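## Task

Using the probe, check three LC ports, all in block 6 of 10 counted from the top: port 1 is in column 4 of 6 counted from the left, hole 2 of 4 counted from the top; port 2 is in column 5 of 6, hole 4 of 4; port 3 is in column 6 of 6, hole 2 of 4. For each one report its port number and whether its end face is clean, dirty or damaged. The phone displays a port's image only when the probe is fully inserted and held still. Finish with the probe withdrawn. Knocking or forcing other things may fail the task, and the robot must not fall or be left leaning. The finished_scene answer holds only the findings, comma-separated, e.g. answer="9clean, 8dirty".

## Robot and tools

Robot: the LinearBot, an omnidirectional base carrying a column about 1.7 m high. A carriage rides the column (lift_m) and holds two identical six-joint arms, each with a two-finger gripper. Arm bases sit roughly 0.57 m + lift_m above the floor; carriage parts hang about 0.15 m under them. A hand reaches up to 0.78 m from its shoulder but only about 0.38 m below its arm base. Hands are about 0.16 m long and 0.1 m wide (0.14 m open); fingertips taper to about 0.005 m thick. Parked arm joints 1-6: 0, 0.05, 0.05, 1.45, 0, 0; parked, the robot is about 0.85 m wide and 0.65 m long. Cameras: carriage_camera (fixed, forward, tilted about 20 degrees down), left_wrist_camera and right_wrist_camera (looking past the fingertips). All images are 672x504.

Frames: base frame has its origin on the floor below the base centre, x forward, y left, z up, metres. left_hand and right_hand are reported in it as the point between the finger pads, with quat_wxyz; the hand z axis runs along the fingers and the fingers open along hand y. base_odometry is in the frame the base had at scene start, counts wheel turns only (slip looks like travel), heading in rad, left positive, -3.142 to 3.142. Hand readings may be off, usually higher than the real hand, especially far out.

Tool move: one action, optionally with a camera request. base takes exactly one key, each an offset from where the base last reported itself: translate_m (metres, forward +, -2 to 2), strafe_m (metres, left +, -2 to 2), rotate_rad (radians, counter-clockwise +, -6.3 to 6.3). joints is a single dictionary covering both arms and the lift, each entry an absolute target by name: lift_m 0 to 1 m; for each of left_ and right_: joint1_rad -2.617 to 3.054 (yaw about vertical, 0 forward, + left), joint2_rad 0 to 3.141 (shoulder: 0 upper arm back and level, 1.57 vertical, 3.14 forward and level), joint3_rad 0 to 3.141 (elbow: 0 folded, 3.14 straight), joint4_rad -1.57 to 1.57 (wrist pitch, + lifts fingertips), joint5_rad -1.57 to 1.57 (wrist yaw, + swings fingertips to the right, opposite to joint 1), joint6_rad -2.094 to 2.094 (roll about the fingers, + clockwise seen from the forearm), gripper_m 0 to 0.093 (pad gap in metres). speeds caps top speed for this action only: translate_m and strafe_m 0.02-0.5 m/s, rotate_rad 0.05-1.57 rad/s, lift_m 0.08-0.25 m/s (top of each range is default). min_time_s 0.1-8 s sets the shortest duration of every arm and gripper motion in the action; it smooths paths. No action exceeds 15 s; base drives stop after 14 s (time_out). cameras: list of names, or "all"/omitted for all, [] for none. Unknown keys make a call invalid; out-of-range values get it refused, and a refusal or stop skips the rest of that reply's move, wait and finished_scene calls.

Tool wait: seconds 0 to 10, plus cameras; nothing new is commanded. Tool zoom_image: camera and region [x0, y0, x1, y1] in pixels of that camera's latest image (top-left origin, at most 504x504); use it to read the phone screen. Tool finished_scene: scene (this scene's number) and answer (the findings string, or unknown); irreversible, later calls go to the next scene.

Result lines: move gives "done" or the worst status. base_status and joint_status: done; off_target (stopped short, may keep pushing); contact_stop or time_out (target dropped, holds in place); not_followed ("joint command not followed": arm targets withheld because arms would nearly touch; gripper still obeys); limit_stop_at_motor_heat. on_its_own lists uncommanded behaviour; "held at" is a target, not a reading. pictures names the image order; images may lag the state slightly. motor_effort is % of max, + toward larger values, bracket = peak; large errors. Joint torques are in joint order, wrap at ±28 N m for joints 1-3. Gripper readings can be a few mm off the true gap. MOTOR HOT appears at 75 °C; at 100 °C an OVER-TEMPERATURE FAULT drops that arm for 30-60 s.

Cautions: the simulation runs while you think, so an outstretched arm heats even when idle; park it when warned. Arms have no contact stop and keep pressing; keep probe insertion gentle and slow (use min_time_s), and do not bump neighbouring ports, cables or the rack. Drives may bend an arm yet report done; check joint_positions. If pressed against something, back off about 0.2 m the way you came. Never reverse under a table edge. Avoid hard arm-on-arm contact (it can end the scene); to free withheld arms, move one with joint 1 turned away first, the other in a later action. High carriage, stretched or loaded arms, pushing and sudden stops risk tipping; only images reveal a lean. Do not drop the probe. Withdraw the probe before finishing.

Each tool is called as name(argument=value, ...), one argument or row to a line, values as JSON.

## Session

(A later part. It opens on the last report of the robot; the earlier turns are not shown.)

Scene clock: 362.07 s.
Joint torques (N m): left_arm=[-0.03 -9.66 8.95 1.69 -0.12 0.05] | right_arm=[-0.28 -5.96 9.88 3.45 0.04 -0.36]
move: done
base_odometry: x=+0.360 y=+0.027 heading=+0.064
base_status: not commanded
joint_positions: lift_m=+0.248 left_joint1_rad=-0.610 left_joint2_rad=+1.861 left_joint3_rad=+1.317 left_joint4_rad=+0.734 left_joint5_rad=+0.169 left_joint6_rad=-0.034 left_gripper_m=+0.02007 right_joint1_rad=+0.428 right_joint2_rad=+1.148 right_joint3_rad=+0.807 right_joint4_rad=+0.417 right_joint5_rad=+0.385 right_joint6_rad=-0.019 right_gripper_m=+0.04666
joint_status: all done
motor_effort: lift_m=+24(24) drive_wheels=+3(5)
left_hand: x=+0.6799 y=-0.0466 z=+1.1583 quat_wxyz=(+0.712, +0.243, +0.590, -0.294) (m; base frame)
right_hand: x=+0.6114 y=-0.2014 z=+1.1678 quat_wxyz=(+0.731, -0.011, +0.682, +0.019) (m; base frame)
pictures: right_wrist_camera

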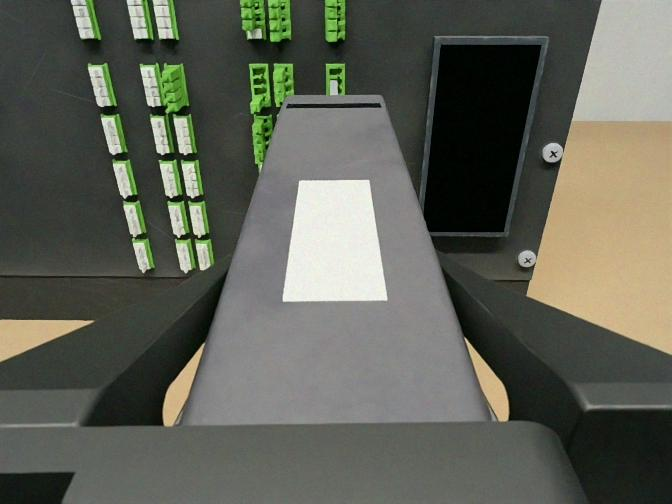

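move(
  joints={"lift_m": 0.249},
  cameras=["right_wrist_camera", "left_wrist_camera"],
)

zoom_image(
  camera="right_wrist_camera",
  region=[322, 66, 352, 96],
)

zoom_image(
  camera="left_wrist_camera",
  region=[346, 78, 376, 108],
)

Scene clock: 368.27 s.
Joint torques (N m): left_arm=[-0.14 -9.66 8.79 1.71 -0.11 0.11] | right_arm=[-0.42 -6.04 9.89 3.43 0.1 -0.25]
move: done
base_odometry: x=+0.360 y=+0.027 heading=+0.064
base_status: not commanded
joint_positions: lift_m=+0.249 left_joint1_rad=-0.610 left_joint2_rad=+1.861 left_joint3_rad=+1.317 left_joint4_rad=+0.734 left_joint5_rad=+0.169 left_joint6_rad=-0.034 left_gripper_m=+0.02007 right_joint1_rad=+0.428 right_joint2_rad=+1.148 right_joint3_rad=+0.807 right_joint4_rad=+0.417 right_joint5_rad=+0.385 right_joint6_rad=-0.019 right_gripper_m=+0.04666
joint_status: all done
motor_effort: lift_m=+23(25) drive_wheels=+3(4)
left_hand: x=+0.6799 y=-0.0466 z=+1.1588 quat_wxyz=(+0.712, +0.243, +0.590, -0.294) (m; base frame)
right_hand: x=+0.6114 y=-0.2014 z=+1.1682 quat_wxyz=(+0.731, -0.011, +0.682, +0.019) (m; base frame)
pictures: left_wrist_camera, right_wrist_camera

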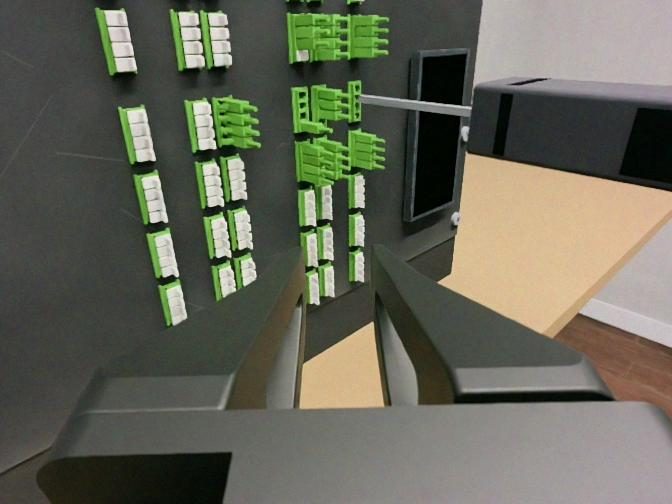

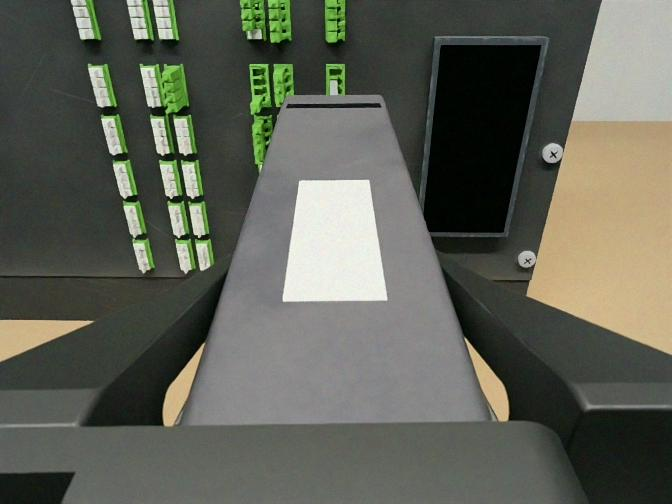

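Scaled by 16.800 from the camera's 672x504 image, which has a finer 960x720 frame.

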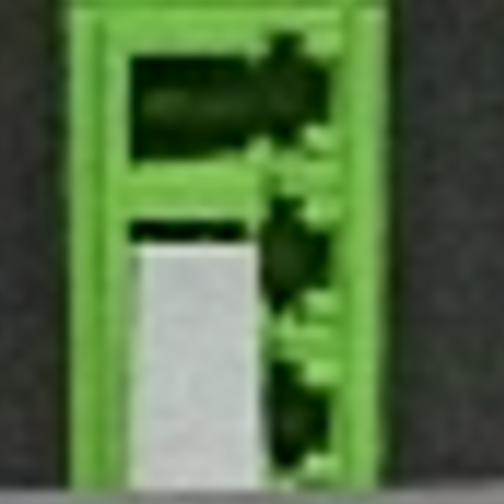

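Scaled by 16.800 from the camera's 672x504 image, which has a finer 960x720 frame.

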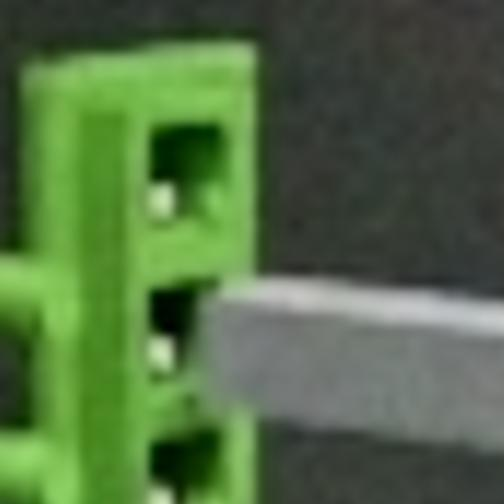

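move(
  joints={"lift_m": 0.2493},
  cameras=[],
)

wait(
  seconds=0.5,
  cameras=["right_wrist_camera"],
)

zoom_image(
  camera="right_wrist_camera",
  region=[322, 66, 352, 96],
)

Scene clock: 391.50 s.
Joint torques (N m): left_arm=[-0.06 -9.4 9.02 1.65 -0.09 0.08] | right_arm=[-0.13 -5.86 9.62 3.46 0.08 -0.31]
move: done
base_odometry: x=+0.360 y=+0.027 heading=+0.064
base_status: not commanded
joint_positions: lift_m=+0.249 left_joint1_rad=-0.610 left_joint2_rad=+1.861 left_joint3_rad=+1.317 left_joint4_rad=+0.734 left_joint5_rad=+0.169 left_joint6_rad=-0.034 left_gripper_m=+0.02007 right_joint1_rad=+0.428 right_joint2_rad=+1.148 right_joint3_rad=+0.807 right_joint4_rad=+0.417 right_joint5_rad=+0.385 right_joint6_rad=-0.019 right_gripper_m=+0.04666
joint_status: all done
motor_effort: lift_m=+25(26) drive_wheels=+0(4)
left_hand: x=+0.6799 y=-0.0466 z=+1.1590 quat_wxyz=(+0.712, +0.243, +0.590, -0.294) (m; base frame)
right_hand: x=+0.6114 y=-0.2014 z=+1.1684 quat_wxyz=(+0.731, -0.011, +0.682, +0.019) (m; base frame)
pictures: none
No camera images: "cameras" was empty.

Scene clock: 392.00 s.
Joint torques (N m): left_arm=[-0.35 -9.63 8.84 1.74 -0.06 0.08] | right_arm=[-0.39 -5.9 9.94 3.47 0.1 -0.29]
base_odometry: x=+0.360 y=+0.027 heading=+0.064
base_status: not commanded
joint_positions: lift_m=+0.249 left_joint1_rad=-0.610 left_joint2_rad=+1.861 left_joint3_rad=+1.317 left_joint4_rad=+0.734 left_joint5_rad=+0.169 left_joint6_rad=-0.034 left_gripper_m=+0.02007 right_joint1_rad=+0.428 right_joint2_rad=+1.148 right_joint3_rad=+0.807 right_joint4_rad=+0.417 right_joint5_rad=+0.385 right_joint6_rad=-0.019 right_gripper_m=+0.04666
joint_status: all done
motor_effort: lift_m=+23(26) drive_wheels=+1(4)
left_hand: x=+0.6799 y=-0.0466 z=+1.1590 quat_wxyz=(+0.712, +0.243, +0.590, -0.294) (m; base frame)
right_hand: x=+0.6114 y=-0.2014 z=+1.1684 quat_wxyz=(+0.731, -0.011, +0.682, +0.019) (m; base frame)
wait: 0.50 s; at rest by 0.27 s
pictures: right_wrist_camera

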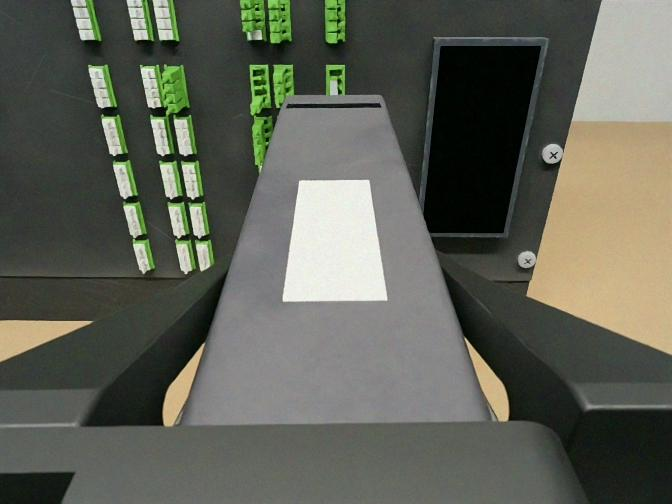

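Scaled by 16.800 from the camera's 672x504 image, which has a finer 960x720 frame.

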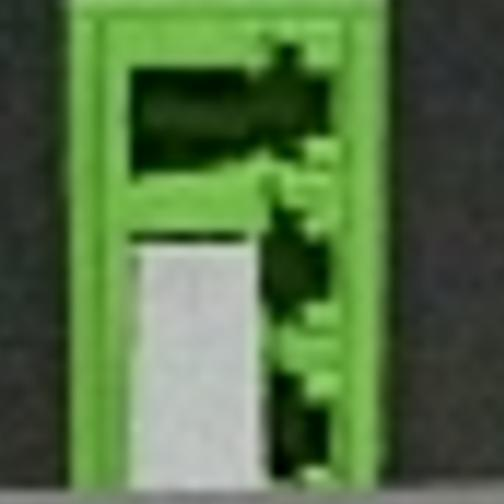

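move(
  base={"translate_m": 0.0015},
  speeds={"translate_m": 0.02},
  cameras=["right_wrist_camera", "left_wrist_camera"],
)

zoom_image(
  camera="right_wrist_camera",
  region=[322, 66, 352, 96],
)

zoom_image(
  camera="left_wrist_camera",
  region=[346, 78, 376, 108],
)

Scene clock: 396.47 s.
Joint torques (N m): left_arm=[-0.27 -9.5 8.77 1.72 -0.11 0.14] | right_arm=[-0.32 -5.89 10.04 3.47 0.09 -0.32]
move: done
base_odometry: x=+0.362 y=+0.027 heading=+0.064
base_status: done
joint_positions: lift_m=+0.249 left_joint1_rad=-0.610 left_joint2_rad=+1.861 left_joint3_rad=+1.317 left_joint4_rad=+0.734 left_joint5_rad=+0.169 left_joint6_rad=-0.034 left_gripper_m=+0.02007 right_joint1_rad=+0.428 right_joint2_rad=+1.148 right_joint3_rad=+0.807 right_joint4_rad=+0.418 right_joint5_rad=+0.385 right_joint6_rad=-0.019 right_gripper_m=+0.04666
joint_status: not commanded
motor_effort: lift_m=+24(25) drive_wheels=+2(7)
left_hand: x=+0.6799 y=-0.0467 z=+1.1590 quat_wxyz=(+0.712, +0.243, +0.590, -0.294) (m; base frame)
right_hand: x=+0.6114 y=-0.2014 z=+1.1686 quat_wxyz=(+0.731, -0.011, +0.682, +0.019) (m; base frame)
pictures: left_wrist_camera, right_wrist_camera

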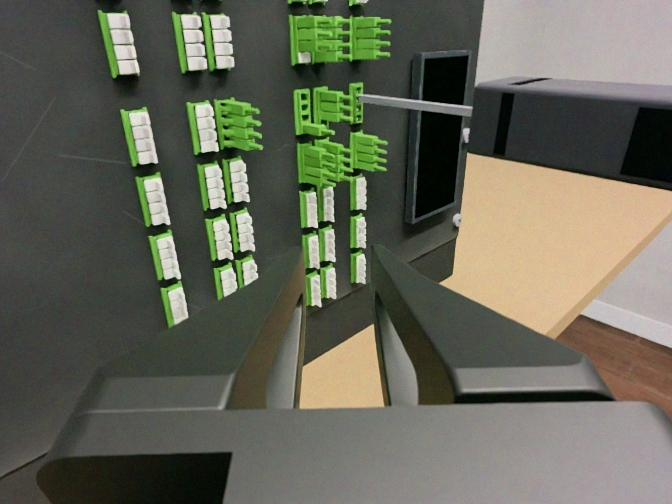

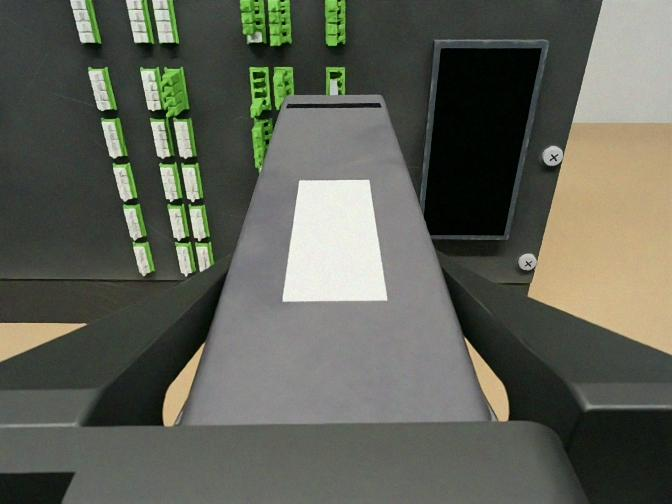

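Scaled by 16.800 from the camera's 672x504 image, which has a finer 960x720 frame.

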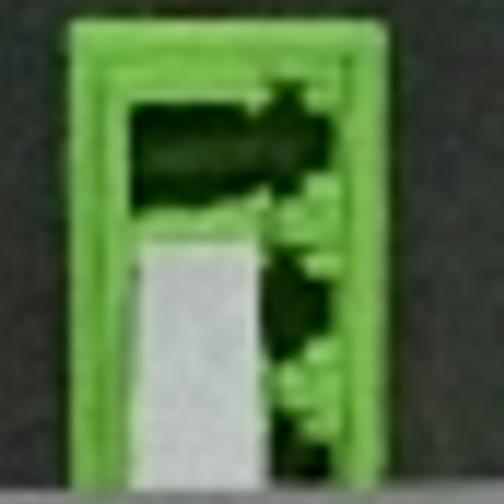

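Scaled by 16.800 from the camera's 672x504 image, which has a finer 960x720 frame.

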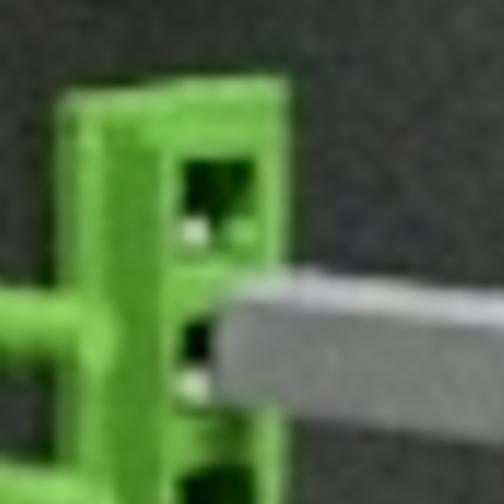

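move(
  base={"translate_m": -0.005},
  speeds={"translate_m": 0.02},
  cameras=["right_wrist_camera", "left_wrist_camera"],
)

zoom_image(
  camera="right_wrist_camera",
  region=[322, 66, 352, 96],
)

zoom_image(
  camera="left_wrist_camera",
  region=[346, 78, 376, 108],
)

move(
  base={"translate_m": 0.0025},
  speeds={"translate_m": 0.02},
  cameras=["right_wrist_camera", "left_wrist_camera"],
)

zoom_image(
  camera="right_wrist_camera",
  region=[322, 66, 352, 96],
)

zoom_image(
  camera="left_wrist_camera",
  region=[346, 78, 376, 108],
)

Scene clock: 436.97 s.
Joint torques (N m): left_arm=[-0.06 -9.73 9.05 1.7 -0.13 0.08] | right_arm=[-0.17 -5.87 9.81 3.46 0.06 -0.3]
move: done
base_odometry: x=+0.357 y=+0.027 heading=+0.064
base_status: done
joint_positions: lift_m=+0.249 left_joint1_rad=-0.610 left_joint2_rad=+1.861 left_joint3_rad=+1.317 left_joint4_rad=+0.734 left_joint5_rad=+0.169 left_joint6_rad=-0.034 left_gripper_m=+0.02007 right_joint1_rad=+0.428 right_joint2_rad=+1.148 right_joint3_rad=+0.807 right_joint4_rad=+0.417 right_joint5_rad=+0.385 right_joint6_rad=-0.019 right_gripper_m=+0.04666
joint_status: not commanded
motor_effort: lift_m=+26(26) drive_wheels=+2(4)
left_hand: x=+0.6800 y=-0.0465 z=+1.1591 quat_wxyz=(+0.712, +0.242, +0.590, -0.294) (m; base frame)
right_hand: x=+0.6114 y=-0.2014 z=+1.1685 quat_wxyz=(+0.731, -0.011, +0.682, +0.019) (m; base frame)
pictures: left_wrist_camera, right_wrist_camera

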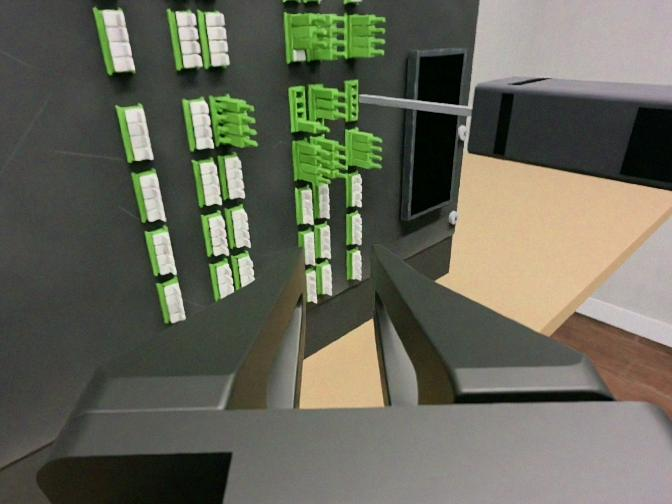

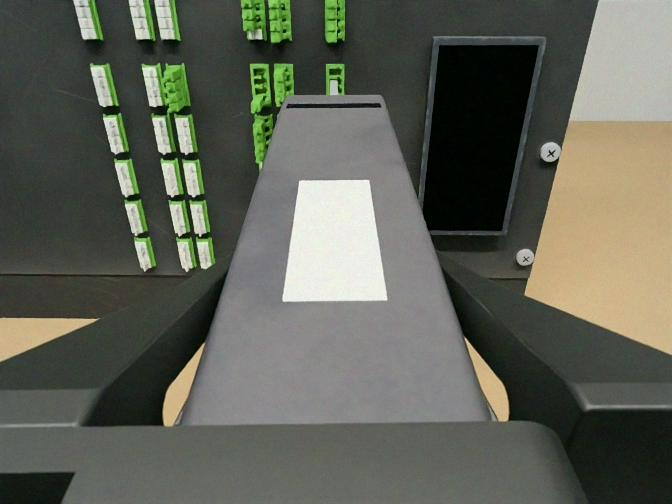

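Scaled by 16.800 from the camera's 672x504 image, which has a finer 960x720 frame.

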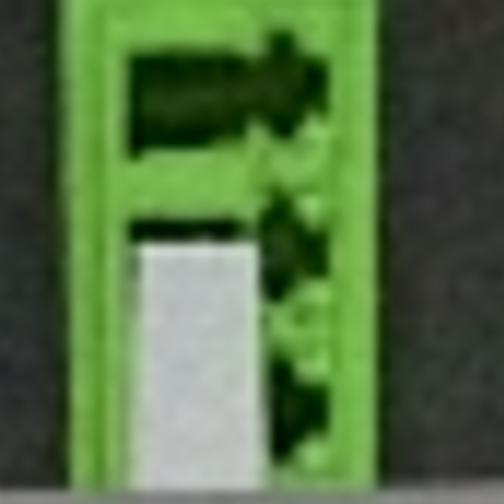

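Scaled by 16.800 from the camera's 672x504 image, which has a finer 960x720 frame.

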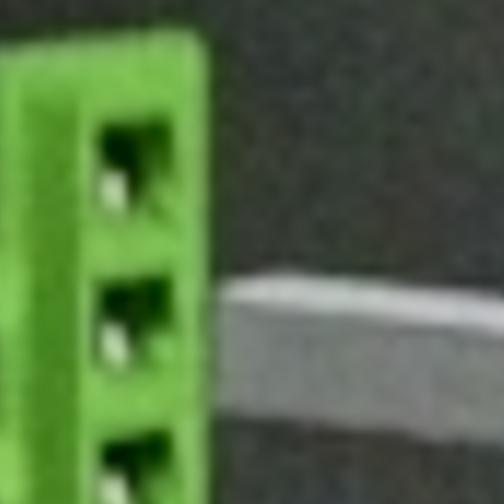

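Scene clock: 437.60 s.
Joint torques (N m): left_arm=[-0.1 -9.42 8.87 1.65 -0.14 0.08] | right_arm=[-0.08 -6.11 9.94 3.49 0.02 -0.29]
move: done
base_odometry: x=+0.359 y=+0.027 heading=+0.064
base_status: done
joint_positions: lift_m=+0.249 left_joint1_rad=-0.610 left_joint2_rad=+1.861 left_joint3_rad=+1.317 left_joint4_rad=+0.734 left_joint5_rad=+0.169 left_joint6_rad=-0.034 left_gripper_m=+0.02007 right_joint1_rad=+0.428 right_joint2_rad=+1.148 right_joint3_rad=+0.807 right_joint4_rad=+0.417 right_joint5_rad=+0.385 right_joint6_rad=-0.019 right_gripper_m=+0.04666
joint_status: not commanded
motor_effort: lift_m=+22(25) drive_wheels=+4(7)
left_hand: x=+0.6800 y=-0.0465 z=+1.1591 quat_wxyz=(+0.712, +0.242, +0.590, -0.294) (m; base frame)
right_hand: x=+0.6114 y=-0.2014 z=+1.1684 quat_wxyz=(+0.731, -0.011, +0.682, +0.019) (m; base frame)
pictures: left_wrist_camera, right_wrist_camera

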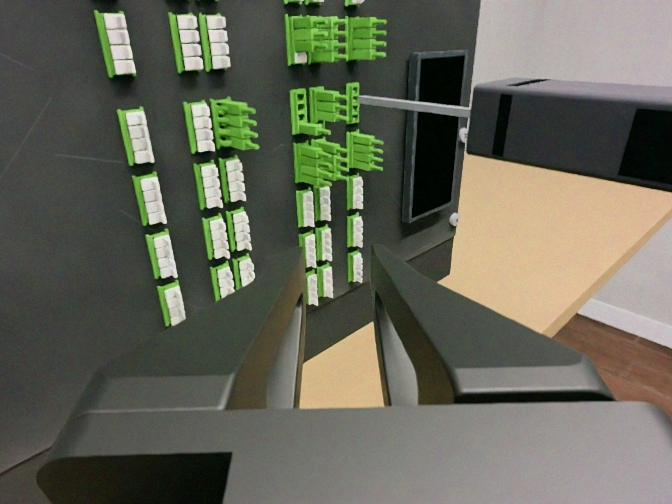

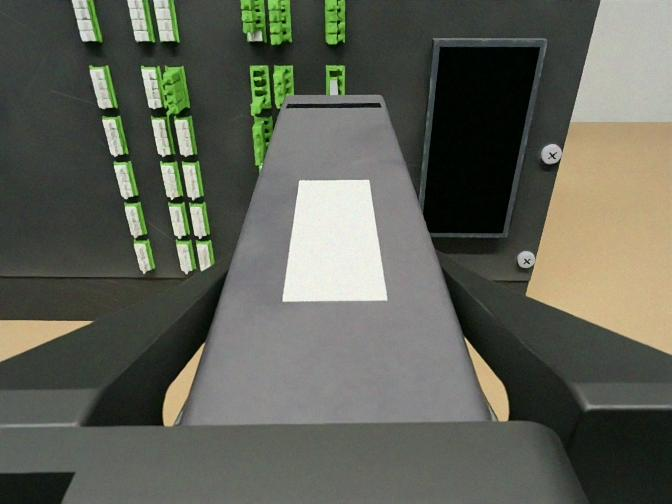

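Scaled by 16.800 from the camera's 672x504 image, which has a finer 960x720 frame.

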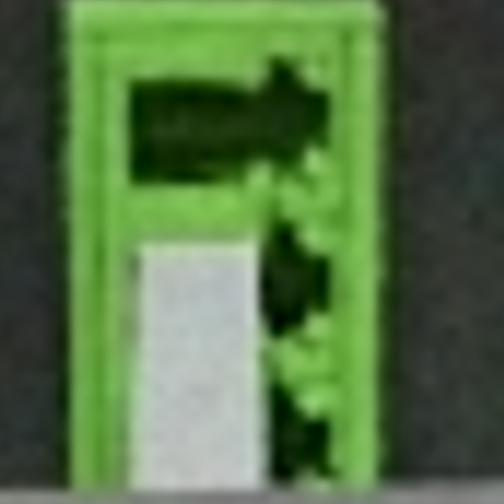

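Scaled by 16.800 from the camera's 672x504 image, which has a finer 960x720 frame.

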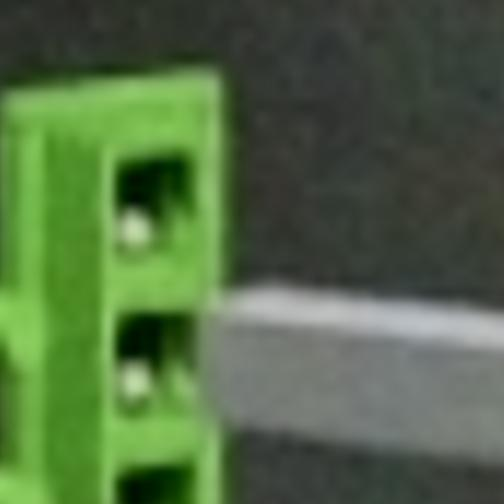

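move(
  joints={"lift_m": 0.2485},
  cameras=["right_wrist_camera"],
)

zoom_image(
  camera="right_wrist_camera",
  region=[322, 66, 352, 96],
)

Scene clock: 445.80 s.
Joint torques (N m): left_arm=[-0.12 -9.66 9.02 1.73 -0.09 0.17] | right_arm=[-0.29 -5.94 9.88 3.44 0.06 -0.31]
move: done
base_odometry: x=+0.359 y=+0.027 heading=+0.064
base_status: not commanded
joint_positions: lift_m=+0.249 left_joint1_rad=-0.610 left_joint2_rad=+1.861 left_joint3_rad=+1.317 left_joint4_rad=+0.734 left_joint5_rad=+0.169 left_joint6_rad=-0.034 left_gripper_m=+0.02007 right_joint1_rad=+0.428 right_joint2_rad=+1.148 right_joint3_rad=+0.807 right_joint4_rad=+0.417 right_joint5_rad=+0.385 right_joint6_rad=-0.019 right_gripper_m=+0.04666
joint_status: all done
motor_effort: lift_m=+20(20) drive_wheels=+3(4)
left_hand: x=+0.6800 y=-0.0465 z=+1.1587 quat_wxyz=(+0.712, +0.242, +0.590, -0.294) (m; base frame)
right_hand: x=+0.6114 y=-0.2014 z=+1.1681 quat_wxyz=(+0.731, -0.011, +0.682, +0.019) (m; base frame)
pictures: right_wrist_camera

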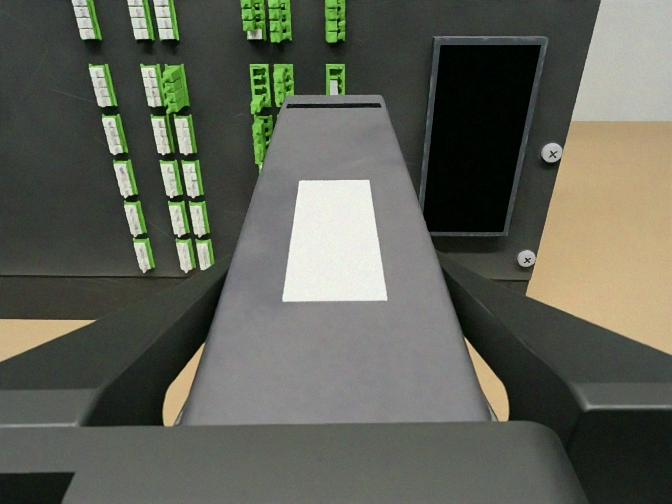

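Scaled by 16.800 from the camera's 672x504 image, which has a finer 960x720 frame.

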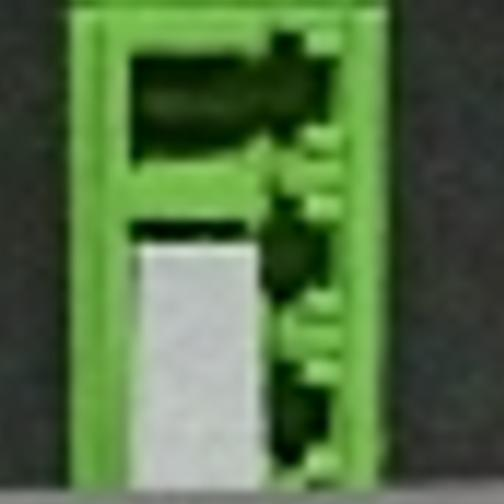

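move(
  base={"translate_m": 0.001},
  speeds={"translate_m": 0.02},
  cameras=["right_wrist_camera", "left_wrist_camera"],
)

zoom_image(
  camera="right_wrist_camera",
  region=[322, 66, 352, 96],
)

zoom_image(
  camera="left_wrist_camera",
  region=[346, 78, 376, 108],
)

Scene clock: 457.43 s.
Joint torques (N m): left_arm=[-0.1 -9.78 8.8 1.69 -0.12 0.06] | right_arm=[-0.31 -5.86 9.88 3.49 0.02 -0.29]
move: done
base_odometry: x=+0.360 y=+0.027 heading=+0.064
base_status: done
joint_positions: lift_m=+0.249 left_joint1_rad=-0.610 left_joint2_rad=+1.861 left_joint3_rad=+1.317 left_joint4_rad=+0.734 left_joint5_rad=+0.169 left_joint6_rad=-0.034 left_gripper_m=+0.02007 right_joint1_rad=+0.428 right_joint2_rad=+1.148 right_joint3_rad=+0.807 right_joint4_rad=+0.417 right_joint5_rad=+0.385 right_joint6_rad=-0.019 right_gripper_m=+0.04666
joint_status: not commanded
motor_effort: lift_m=+20(21) drive_wheels=-2(6)
left_hand: x=+0.6800 y=-0.0465 z=+1.1587 quat_wxyz=(+0.712, +0.242, +0.590, -0.294) (m; base frame)
right_hand: x=+0.6114 y=-0.2014 z=+1.1680 quat_wxyz=(+0.731, -0.011, +0.682, +0.019) (m; base frame)
pictures: left_wrist_camera, right_wrist_camera

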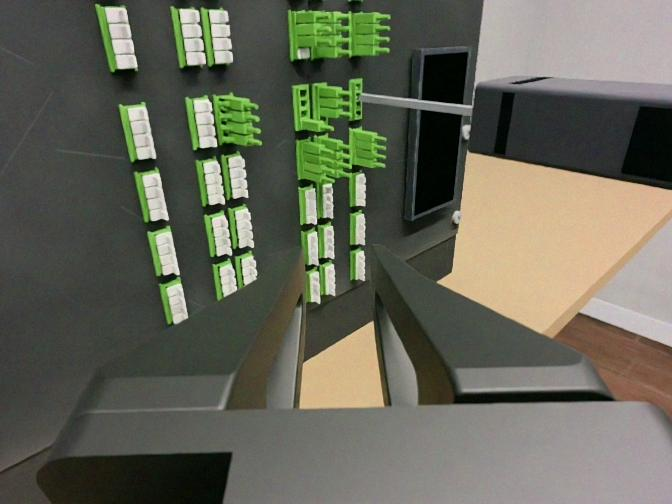

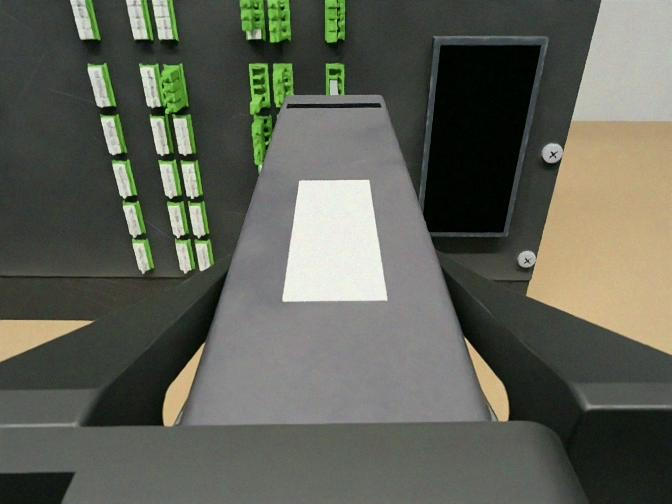

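Scaled by 16.800 from the camera's 672x504 image, which has a finer 960x720 frame.

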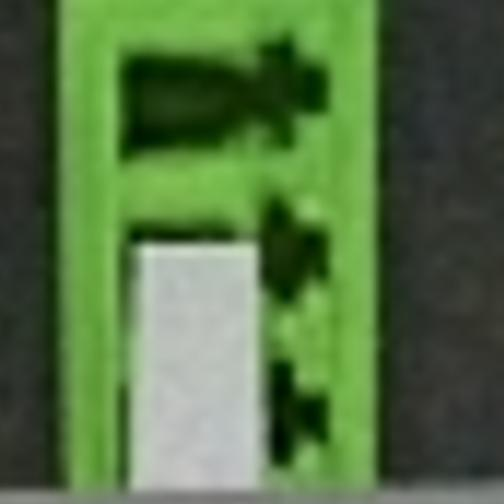

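Scaled by 16.800 from the camera's 672x504 image, which has a finer 960x720 frame.

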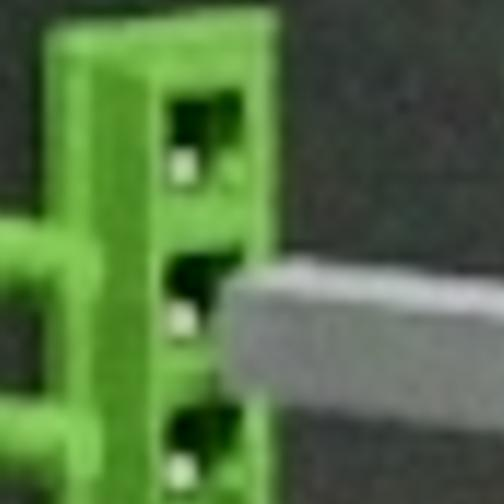

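move(
  joints={"right_joint5_rad": 0.374},
  cameras=[],
)

move(
  joints={"right_joint5_rad": 0.3835},
  cameras=["right_wrist_camera"],
)

zoom_image(
  camera="right_wrist_camera",
  region=[322, 66, 352, 96],
)

Scene clock: 466.53 s.
Joint torques (N m): left_arm=[-0.12 -9.69 9.03 1.74 -0.11 0.12] | right_arm=[-0.36 -5.79 9.92 3.46 -0.02 -0.24]
move: done
base_odometry: x=+0.360 y=+0.027 heading=+0.064
base_status: not commanded
joint_positions: lift_m=+0.249 left_joint1_rad=-0.610 left_joint2_rad=+1.861 left_joint3_rad=+1.317 left_joint4_rad=+0.734 left_joint5_rad=+0.169 left_joint6_rad=-0.034 left_gripper_m=+0.02007 right_joint1_rad=+0.428 right_joint2_rad=+1.148 right_joint3_rad=+0.807 right_joint4_rad=+0.417 right_joint5_rad=+0.384 right_joint6_rad=-0.019 right_gripper_m=+0.04666
joint_status: all done
motor_effort: lift_m=+19(21) drive_wheels=-1(3)
left_hand: x=+0.6800 y=-0.0465 z=+1.1587 quat_wxyz=(+0.712, +0.242, +0.590, -0.294) (m; base frame)
right_hand: x=+0.6114 y=-0.2012 z=+1.1680 quat_wxyz=(+0.731, -0.012, +0.682, +0.019) (m; base frame)
pictures: none
No camera images: "cameras" was empty.

Scene clock: 466.83 s.
Joint torques (N m): left_arm=[-0.06 -9.5 8.81 1.76 -0.11 0.08] | right_arm=[-0.27 -6.11 9.85 3.43 0.06 -0.29]
move: done
base_odometry: x=+0.360 y=+0.027 heading=+0.064
base_status: not commanded
joint_positions: lift_m=+0.249 left_joint1_rad=-0.610 left_joint2_rad=+1.861 left_joint3_rad=+1.317 left_joint4_rad=+0.734 left_joint5_rad=+0.169 left_joint6_rad=-0.034 left_gripper_m=+0.02007 right_joint1_rad=+0.428 right_joint2_rad=+1.148 right_joint3_rad=+0.807 right_joint4_rad=+0.417 right_joint5_rad=+0.384 right_joint6_rad=-0.019 right_gripper_m=+0.04666
joint_status: all done
motor_effort: lift_m=+20(22) drive_wheels=+0(2)
left_hand: x=+0.6800 y=-0.0465 z=+1.1587 quat_wxyz=(+0.712, +0.242, +0.590, -0.294) (m; base frame)
right_hand: x=+0.6114 y=-0.2012 z=+1.1680 quat_wxyz=(+0.731, -0.012, +0.682, +0.019) (m; base frame)
pictures: right_wrist_camera

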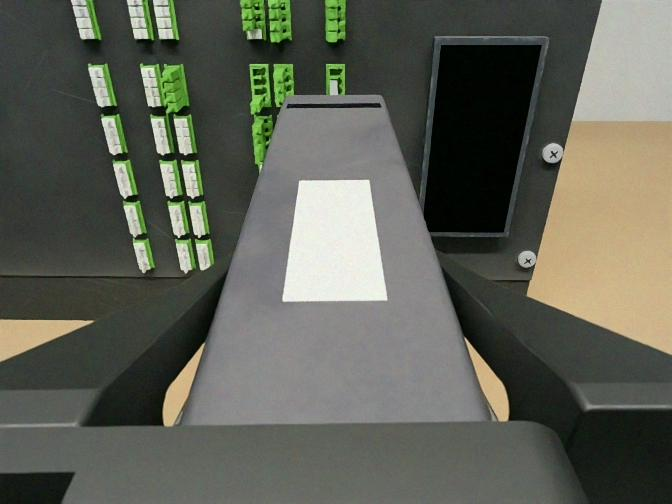

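Scaled by 16.800 from the camera's 672x504 image, which has a finer 960x720 frame.

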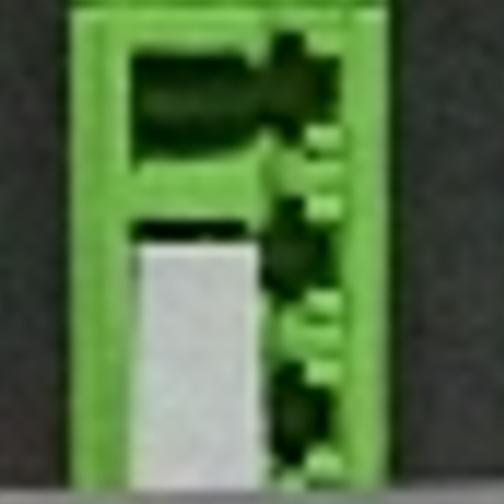

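move(
  base={"translate_m": 0.002},
  speeds={"translate_m": 0.02},
  cameras=["right_wrist_camera", "left_wrist_camera"],
)

zoom_image(
  camera="right_wrist_camera",
  region=[322, 66, 352, 96],
)

zoom_image(
  camera="left_wrist_camera",
  region=[346, 78, 376, 108],
)

Scene clock: 470.73 s.
Joint torques (N m): left_arm=[-0.29 -9.72 8.92 1.7 -0.11 0.12] | right_arm=[-0.18 -5.83 9.65 3.41 0.13 -0.3]
move: done
base_odometry: x=+0.362 y=+0.027 heading=+0.064
base_status: done
joint_positions: lift_m=+0.249 left_joint1_rad=-0.610 left_joint2_rad=+1.862 left_joint3_rad=+1.317 left_joint4_rad=+0.734 left_joint5_rad=+0.169 left_joint6_rad=-0.034 left_gripper_m=+0.02007 right_joint1_rad=+0.428 right_joint2_rad=+1.148 right_joint3_rad=+0.807 right_joint4_rad=+0.417 right_joint5_rad=+0.384 right_joint6_rad=-0.020 right_gripper_m=+0.04666
joint_status: not commanded
motor_effort: lift_m=+21(21) drive_wheels=+0(7)
left_hand: x=+0.6802 y=-0.0466 z=+1.1583 quat_wxyz=(+0.712, +0.243, +0.590, -0.294) (m; base frame)
right_hand: x=+0.6114 y=-0.2012 z=+1.1682 quat_wxyz=(+0.731, -0.012, +0.682, +0.019) (m; base frame)
pictures: left_wrist_camera, right_wrist_camera

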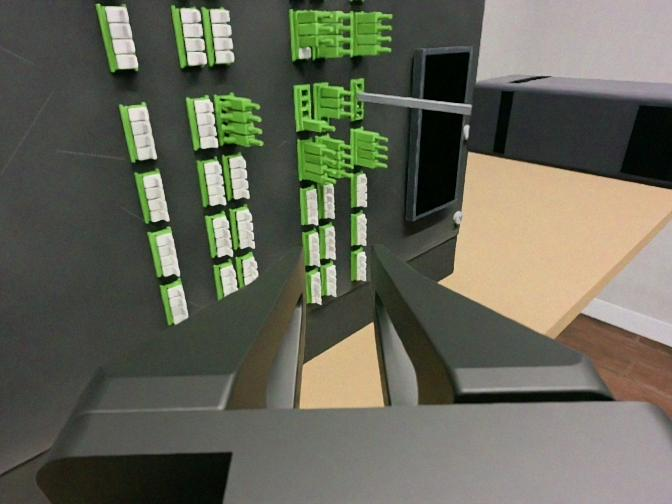

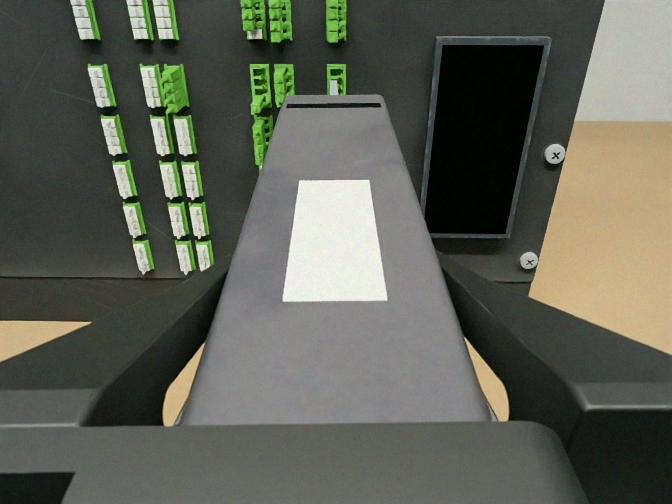

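Scaled by 16.800 from the camera's 672x504 image, which has a finer 960x720 frame.

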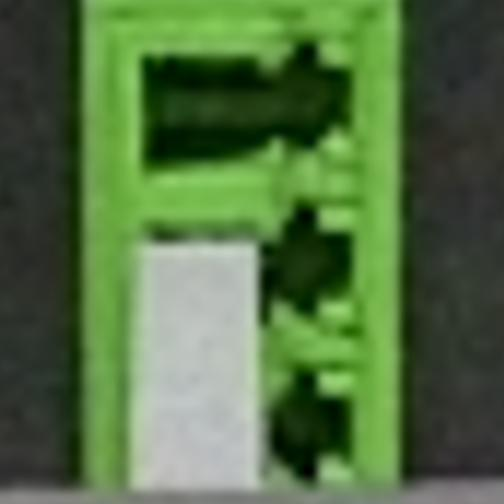

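Scaled by 16.800 from the camera's 672x504 image, which has a finer 960x720 frame.

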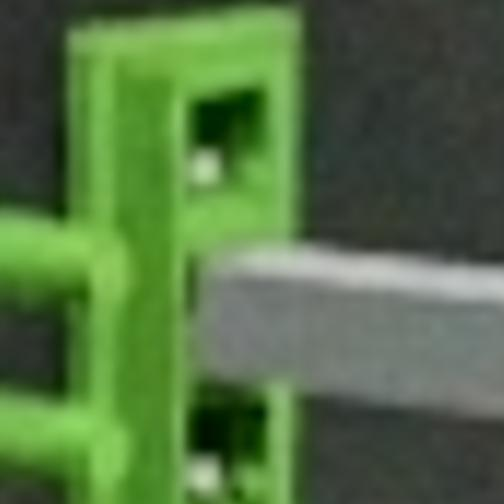

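move(
  joints={"right_joint5_rad": 0.3943},
  cameras=[],
)

move(
  joints={"right_joint5_rad": 0.3855},
  cameras=["right_wrist_camera"],
)

zoom_image(
  camera="right_wrist_camera",
  region=[322, 66, 352, 96],
)

Scene clock: 475.33 s.
Joint torques (N m): left_arm=[-0.02 -9.58 8.9 1.63 -0.13 0.11] | right_arm=[-0.34 -6.12 9.87 3.45 0.23 -0.32]
move: done
base_odometry: x=+0.362 y=+0.027 heading=+0.064
base_status: not commanded
joint_positions: lift_m=+0.249 left_joint1_rad=-0.610 left_joint2_rad=+1.862 left_joint3_rad=+1.317 left_joint4_rad=+0.734 left_joint5_rad=+0.169 left_joint6_rad=-0.034 left_gripper_m=+0.02007 right_joint1_rad=+0.428 right_joint2_rad=+1.148 right_joint3_rad=+0.807 right_joint4_rad=+0.417 right_joint5_rad=+0.386 right_joint6_rad=-0.020 right_gripper_m=+0.04666
joint_status: all done
motor_effort: lift_m=+18(22) drive_wheels=+1(4)
left_hand: x=+0.6802 y=-0.0466 z=+1.1583 quat_wxyz=(+0.712, +0.243, +0.590, -0.294) (m; base frame)
right_hand: x=+0.6114 y=-0.2016 z=+1.1682 quat_wxyz=(+0.731, -0.011, +0.682, +0.018) (m; base frame)
pictures: none
No camera images: "cameras" was empty.

Scene clock: 475.63 s.
Joint torques (N m): left_arm=[-0.34 -9.84 9.07 1.75 -0.1 0.13] | right_arm=[-0.38 -5.78 10.03 3.45 0.08 -0.3]
move: done
base_odometry: x=+0.362 y=+0.027 heading=+0.064
base_status: not commanded
joint_positions: lift_m=+0.249 left_joint1_rad=-0.610 left_joint2_rad=+1.862 left_joint3_rad=+1.317 left_joint4_rad=+0.734 left_joint5_rad=+0.169 left_joint6_rad=-0.034 left_gripper_m=+0.02007 right_joint1_rad=+0.428 right_joint2_rad=+1.148 right_joint3_rad=+0.807 right_joint4_rad=+0.417 right_joint5_rad=+0.386 right_joint6_rad=-0.020 right_gripper_m=+0.04666
joint_status: all done
motor_effort: lift_m=+19(20) drive_wheels=+1(3)
left_hand: x=+0.6802 y=-0.0466 z=+1.1583 quat_wxyz=(+0.712, +0.243, +0.590, -0.294) (m; base frame)
right_hand: x=+0.6114 y=-0.2017 z=+1.1682 quat_wxyz=(+0.731, -0.011, +0.682, +0.018) (m; base frame)
pictures: right_wrist_camera

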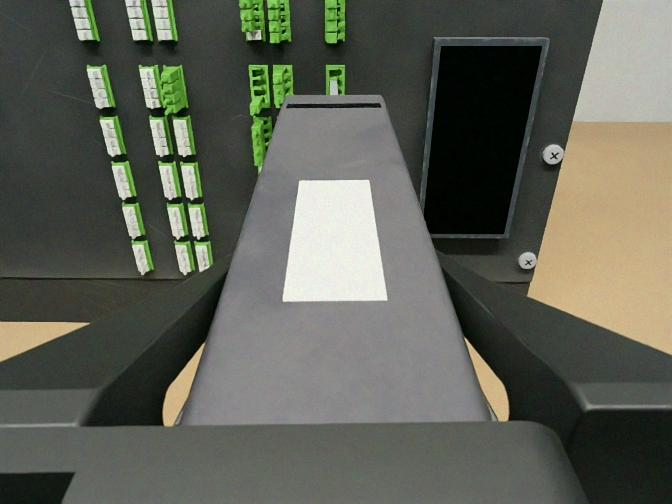

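Scaled by 16.800 from the camera's 672x504 image, which has a finer 960x720 frame.

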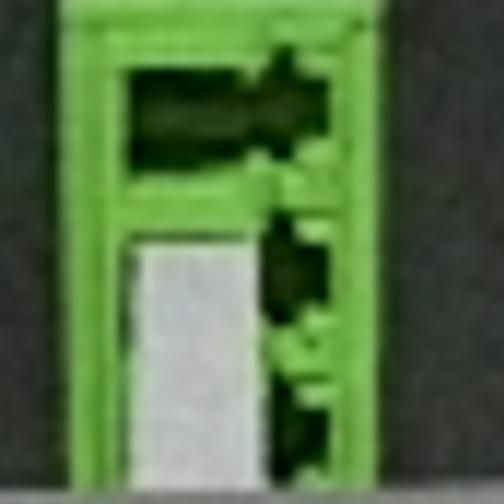

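move(
  base={"translate_m": 0.002},
  speeds={"translate_m": 0.02},
  cameras=["right_wrist_camera", "left_wrist_camera"],
)

zoom_image(
  camera="right_wrist_camera",
  region=[322, 66, 352, 96],
)

zoom_image(
  camera="left_wrist_camera",
  region=[346, 78, 376, 108],
)

Scene clock: 480.10 s.
Joint torques (N m): left_arm=[-0.12 -9.59 9.1 1.61 -0.11 0.11] | right_arm=[-0.44 -5.39 9.89 3.52 0.03 -0.31]
move: done
base_odometry: x=+0.364 y=+0.027 heading=+0.064
base_status: done
joint_positions: lift_m=+0.249 left_joint1_rad=-0.610 left_joint2_rad=+1.862 left_joint3_rad=+1.317 left_joint4_rad=+0.734 left_joint5_rad=+0.169 left_joint6_rad=-0.034 left_gripper_m=+0.02007 right_joint1_rad=+0.429 right_joint2_rad=+1.142 right_joint3_rad=+0.807 right_joint4_rad=+0.413 right_joint5_rad=+0.391 right_joint6_rad=-0.020 right_gripper_m=+0.04666
joint_status: not commanded
motor_effort: lift_m=+20(22) drive_wheels=+1(13)
left_hand: x=+0.6802 y=-0.0466 z=+1.1582 quat_wxyz=(+0.712, +0.243, +0.590, -0.294) (m; base frame)
right_hand: x=+0.6101 y=-0.2025 z=+1.1694 quat_wxyz=(+0.732, -0.009, +0.681, +0.017) (m; base frame)
pictures: left_wrist_camera, right_wrist_camera

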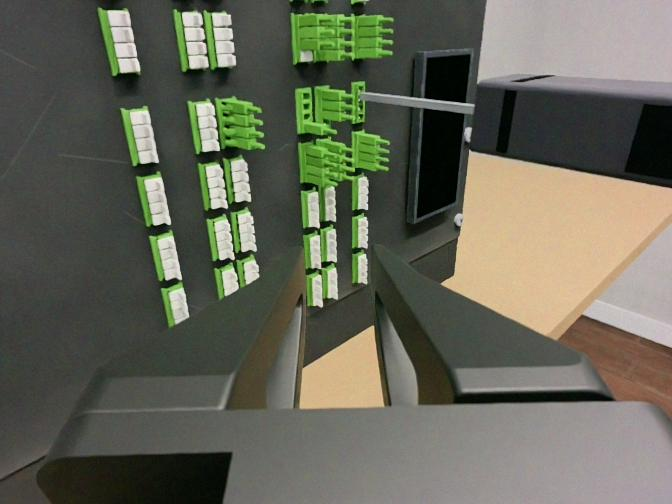

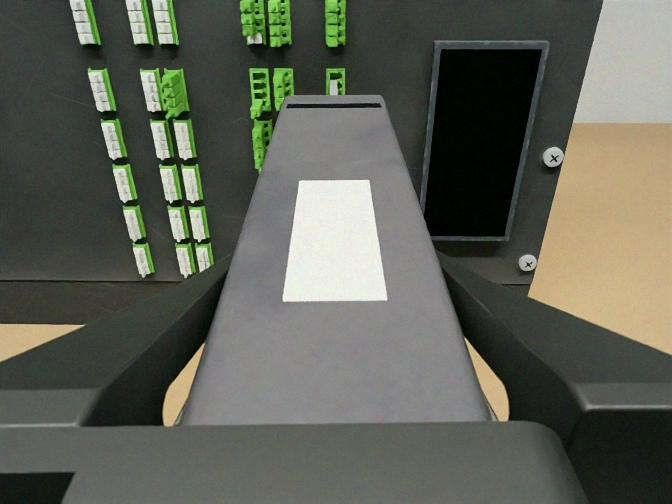

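Scaled by 16.800 from the camera's 672x504 image, which has a finer 960x720 frame.

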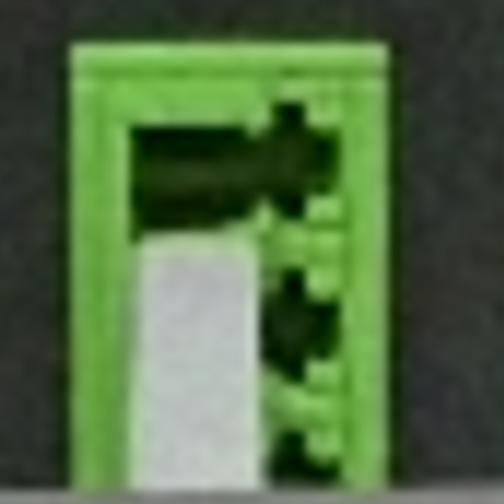

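Scaled by 16.800 from the camera's 672x504 image, which has a finer 960x720 frame.

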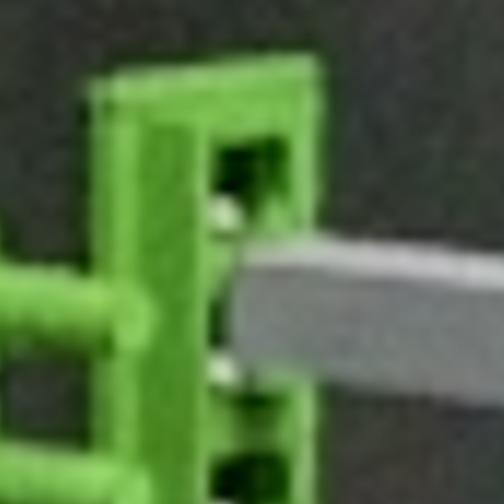

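move(
  base={"translate_m": -0.006},
  speeds={"translate_m": 0.02},
  joints={"lift_m": 0.2465, "right_joint5_rad": 0.378},
  cameras=[],
)

move(
  base={"translate_m": 0.003},
  speeds={"translate_m": 0.02},
  joints={"right_joint5_rad": 0.387},
  cameras=["right_wrist_camera"],
)

zoom_image(
  camera="right_wrist_camera",
  region=[322, 66, 352, 96],
)

Scene clock: 492.13 s.
Joint torques (N m): left_arm=[-0.18 -9.88 9.06 1.72 -0.06 0.13] | right_arm=[-0.58 -5.26 9.85 3.41 -0.05 -0.25]
move: done
base_odometry: x=+0.358 y=+0.027 heading=+0.064
base_status: done
joint_positions: lift_m=+0.247 left_joint1_rad=-0.610 left_joint2_rad=+1.863 left_joint3_rad=+1.317 left_joint4_rad=+0.733 left_joint5_rad=+0.169 left_joint6_rad=-0.034 left_gripper_m=+0.02007 right_joint1_rad=+0.429 right_joint2_rad=+1.142 right_joint3_rad=+0.807 right_joint4_rad=+0.416 right_joint5_rad=+0.387 right_joint6_rad=-0.020 right_gripper_m=+0.04666
joint_status: all done
motor_effort: lift_m=+20(20) drive_wheels=+3(5)
left_hand: x=+0.6804 y=-0.0467 z=+1.1555 quat_wxyz=(+0.711, +0.243, +0.591, -0.294) (m; base frame)
right_hand: x=+0.6100 y=-0.2019 z=+1.1683 quat_wxyz=(+0.733, -0.010, +0.680, +0.019) (m; base frame)
pictures: none
No camera images: "cameras" was empty.

Scene clock: 492.87 s.
Joint torques (N m): left_arm=[-0.16 -9.76 8.8 1.67 -0.13 0.12] | right_arm=[-0.18 -5.38 9.88 3.52 0.04 -0.34]
move: done
base_odometry: x=+0.361 y=+0.027 heading=+0.064
base_status: done
joint_positions: lift_m=+0.247 left_joint1_rad=-0.609 left_joint2_rad=+1.863 left_joint3_rad=+1.317 left_joint4_rad=+0.734 left_joint5_rad=+0.169 left_joint6_rad=-0.034 left_gripper_m=+0.02007 right_joint1_rad=+0.429 right_joint2_rad=+1.142 right_joint3_rad=+0.807 right_joint4_rad=+0.417 right_joint5_rad=+0.387 right_joint6_rad=-0.020 right_gripper_m=+0.04666
joint_status: all done
motor_effort: lift_m=+18(20) drive_wheels=+2(9)
left_hand: x=+0.6807 y=-0.0463 z=+1.1555 quat_wxyz=(+0.711, +0.242, +0.591, -0.293) (m; base frame)
right_hand: x=+0.6100 y=-0.2019 z=+1.1684 quat_wxyz=(+0.733, -0.010, +0.680, +0.019) (m; base frame)
pictures: right_wrist_camera

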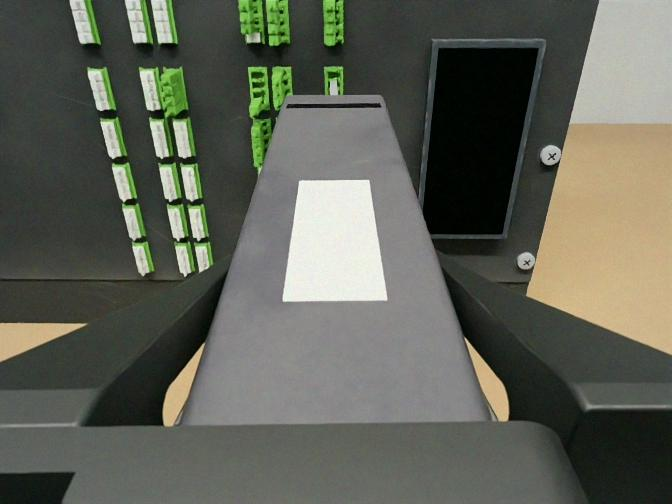

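Scaled by 16.800 from the camera's 672x504 image, which has a finer 960x720 frame.

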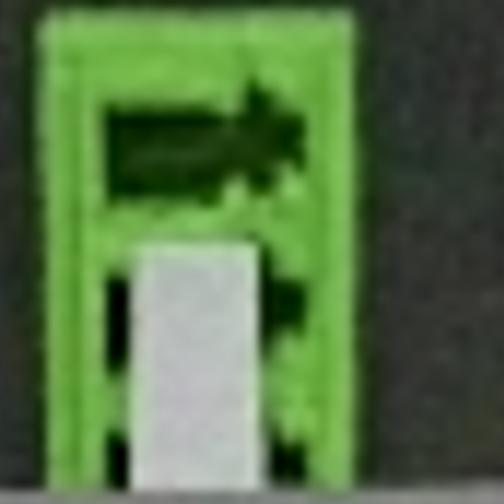

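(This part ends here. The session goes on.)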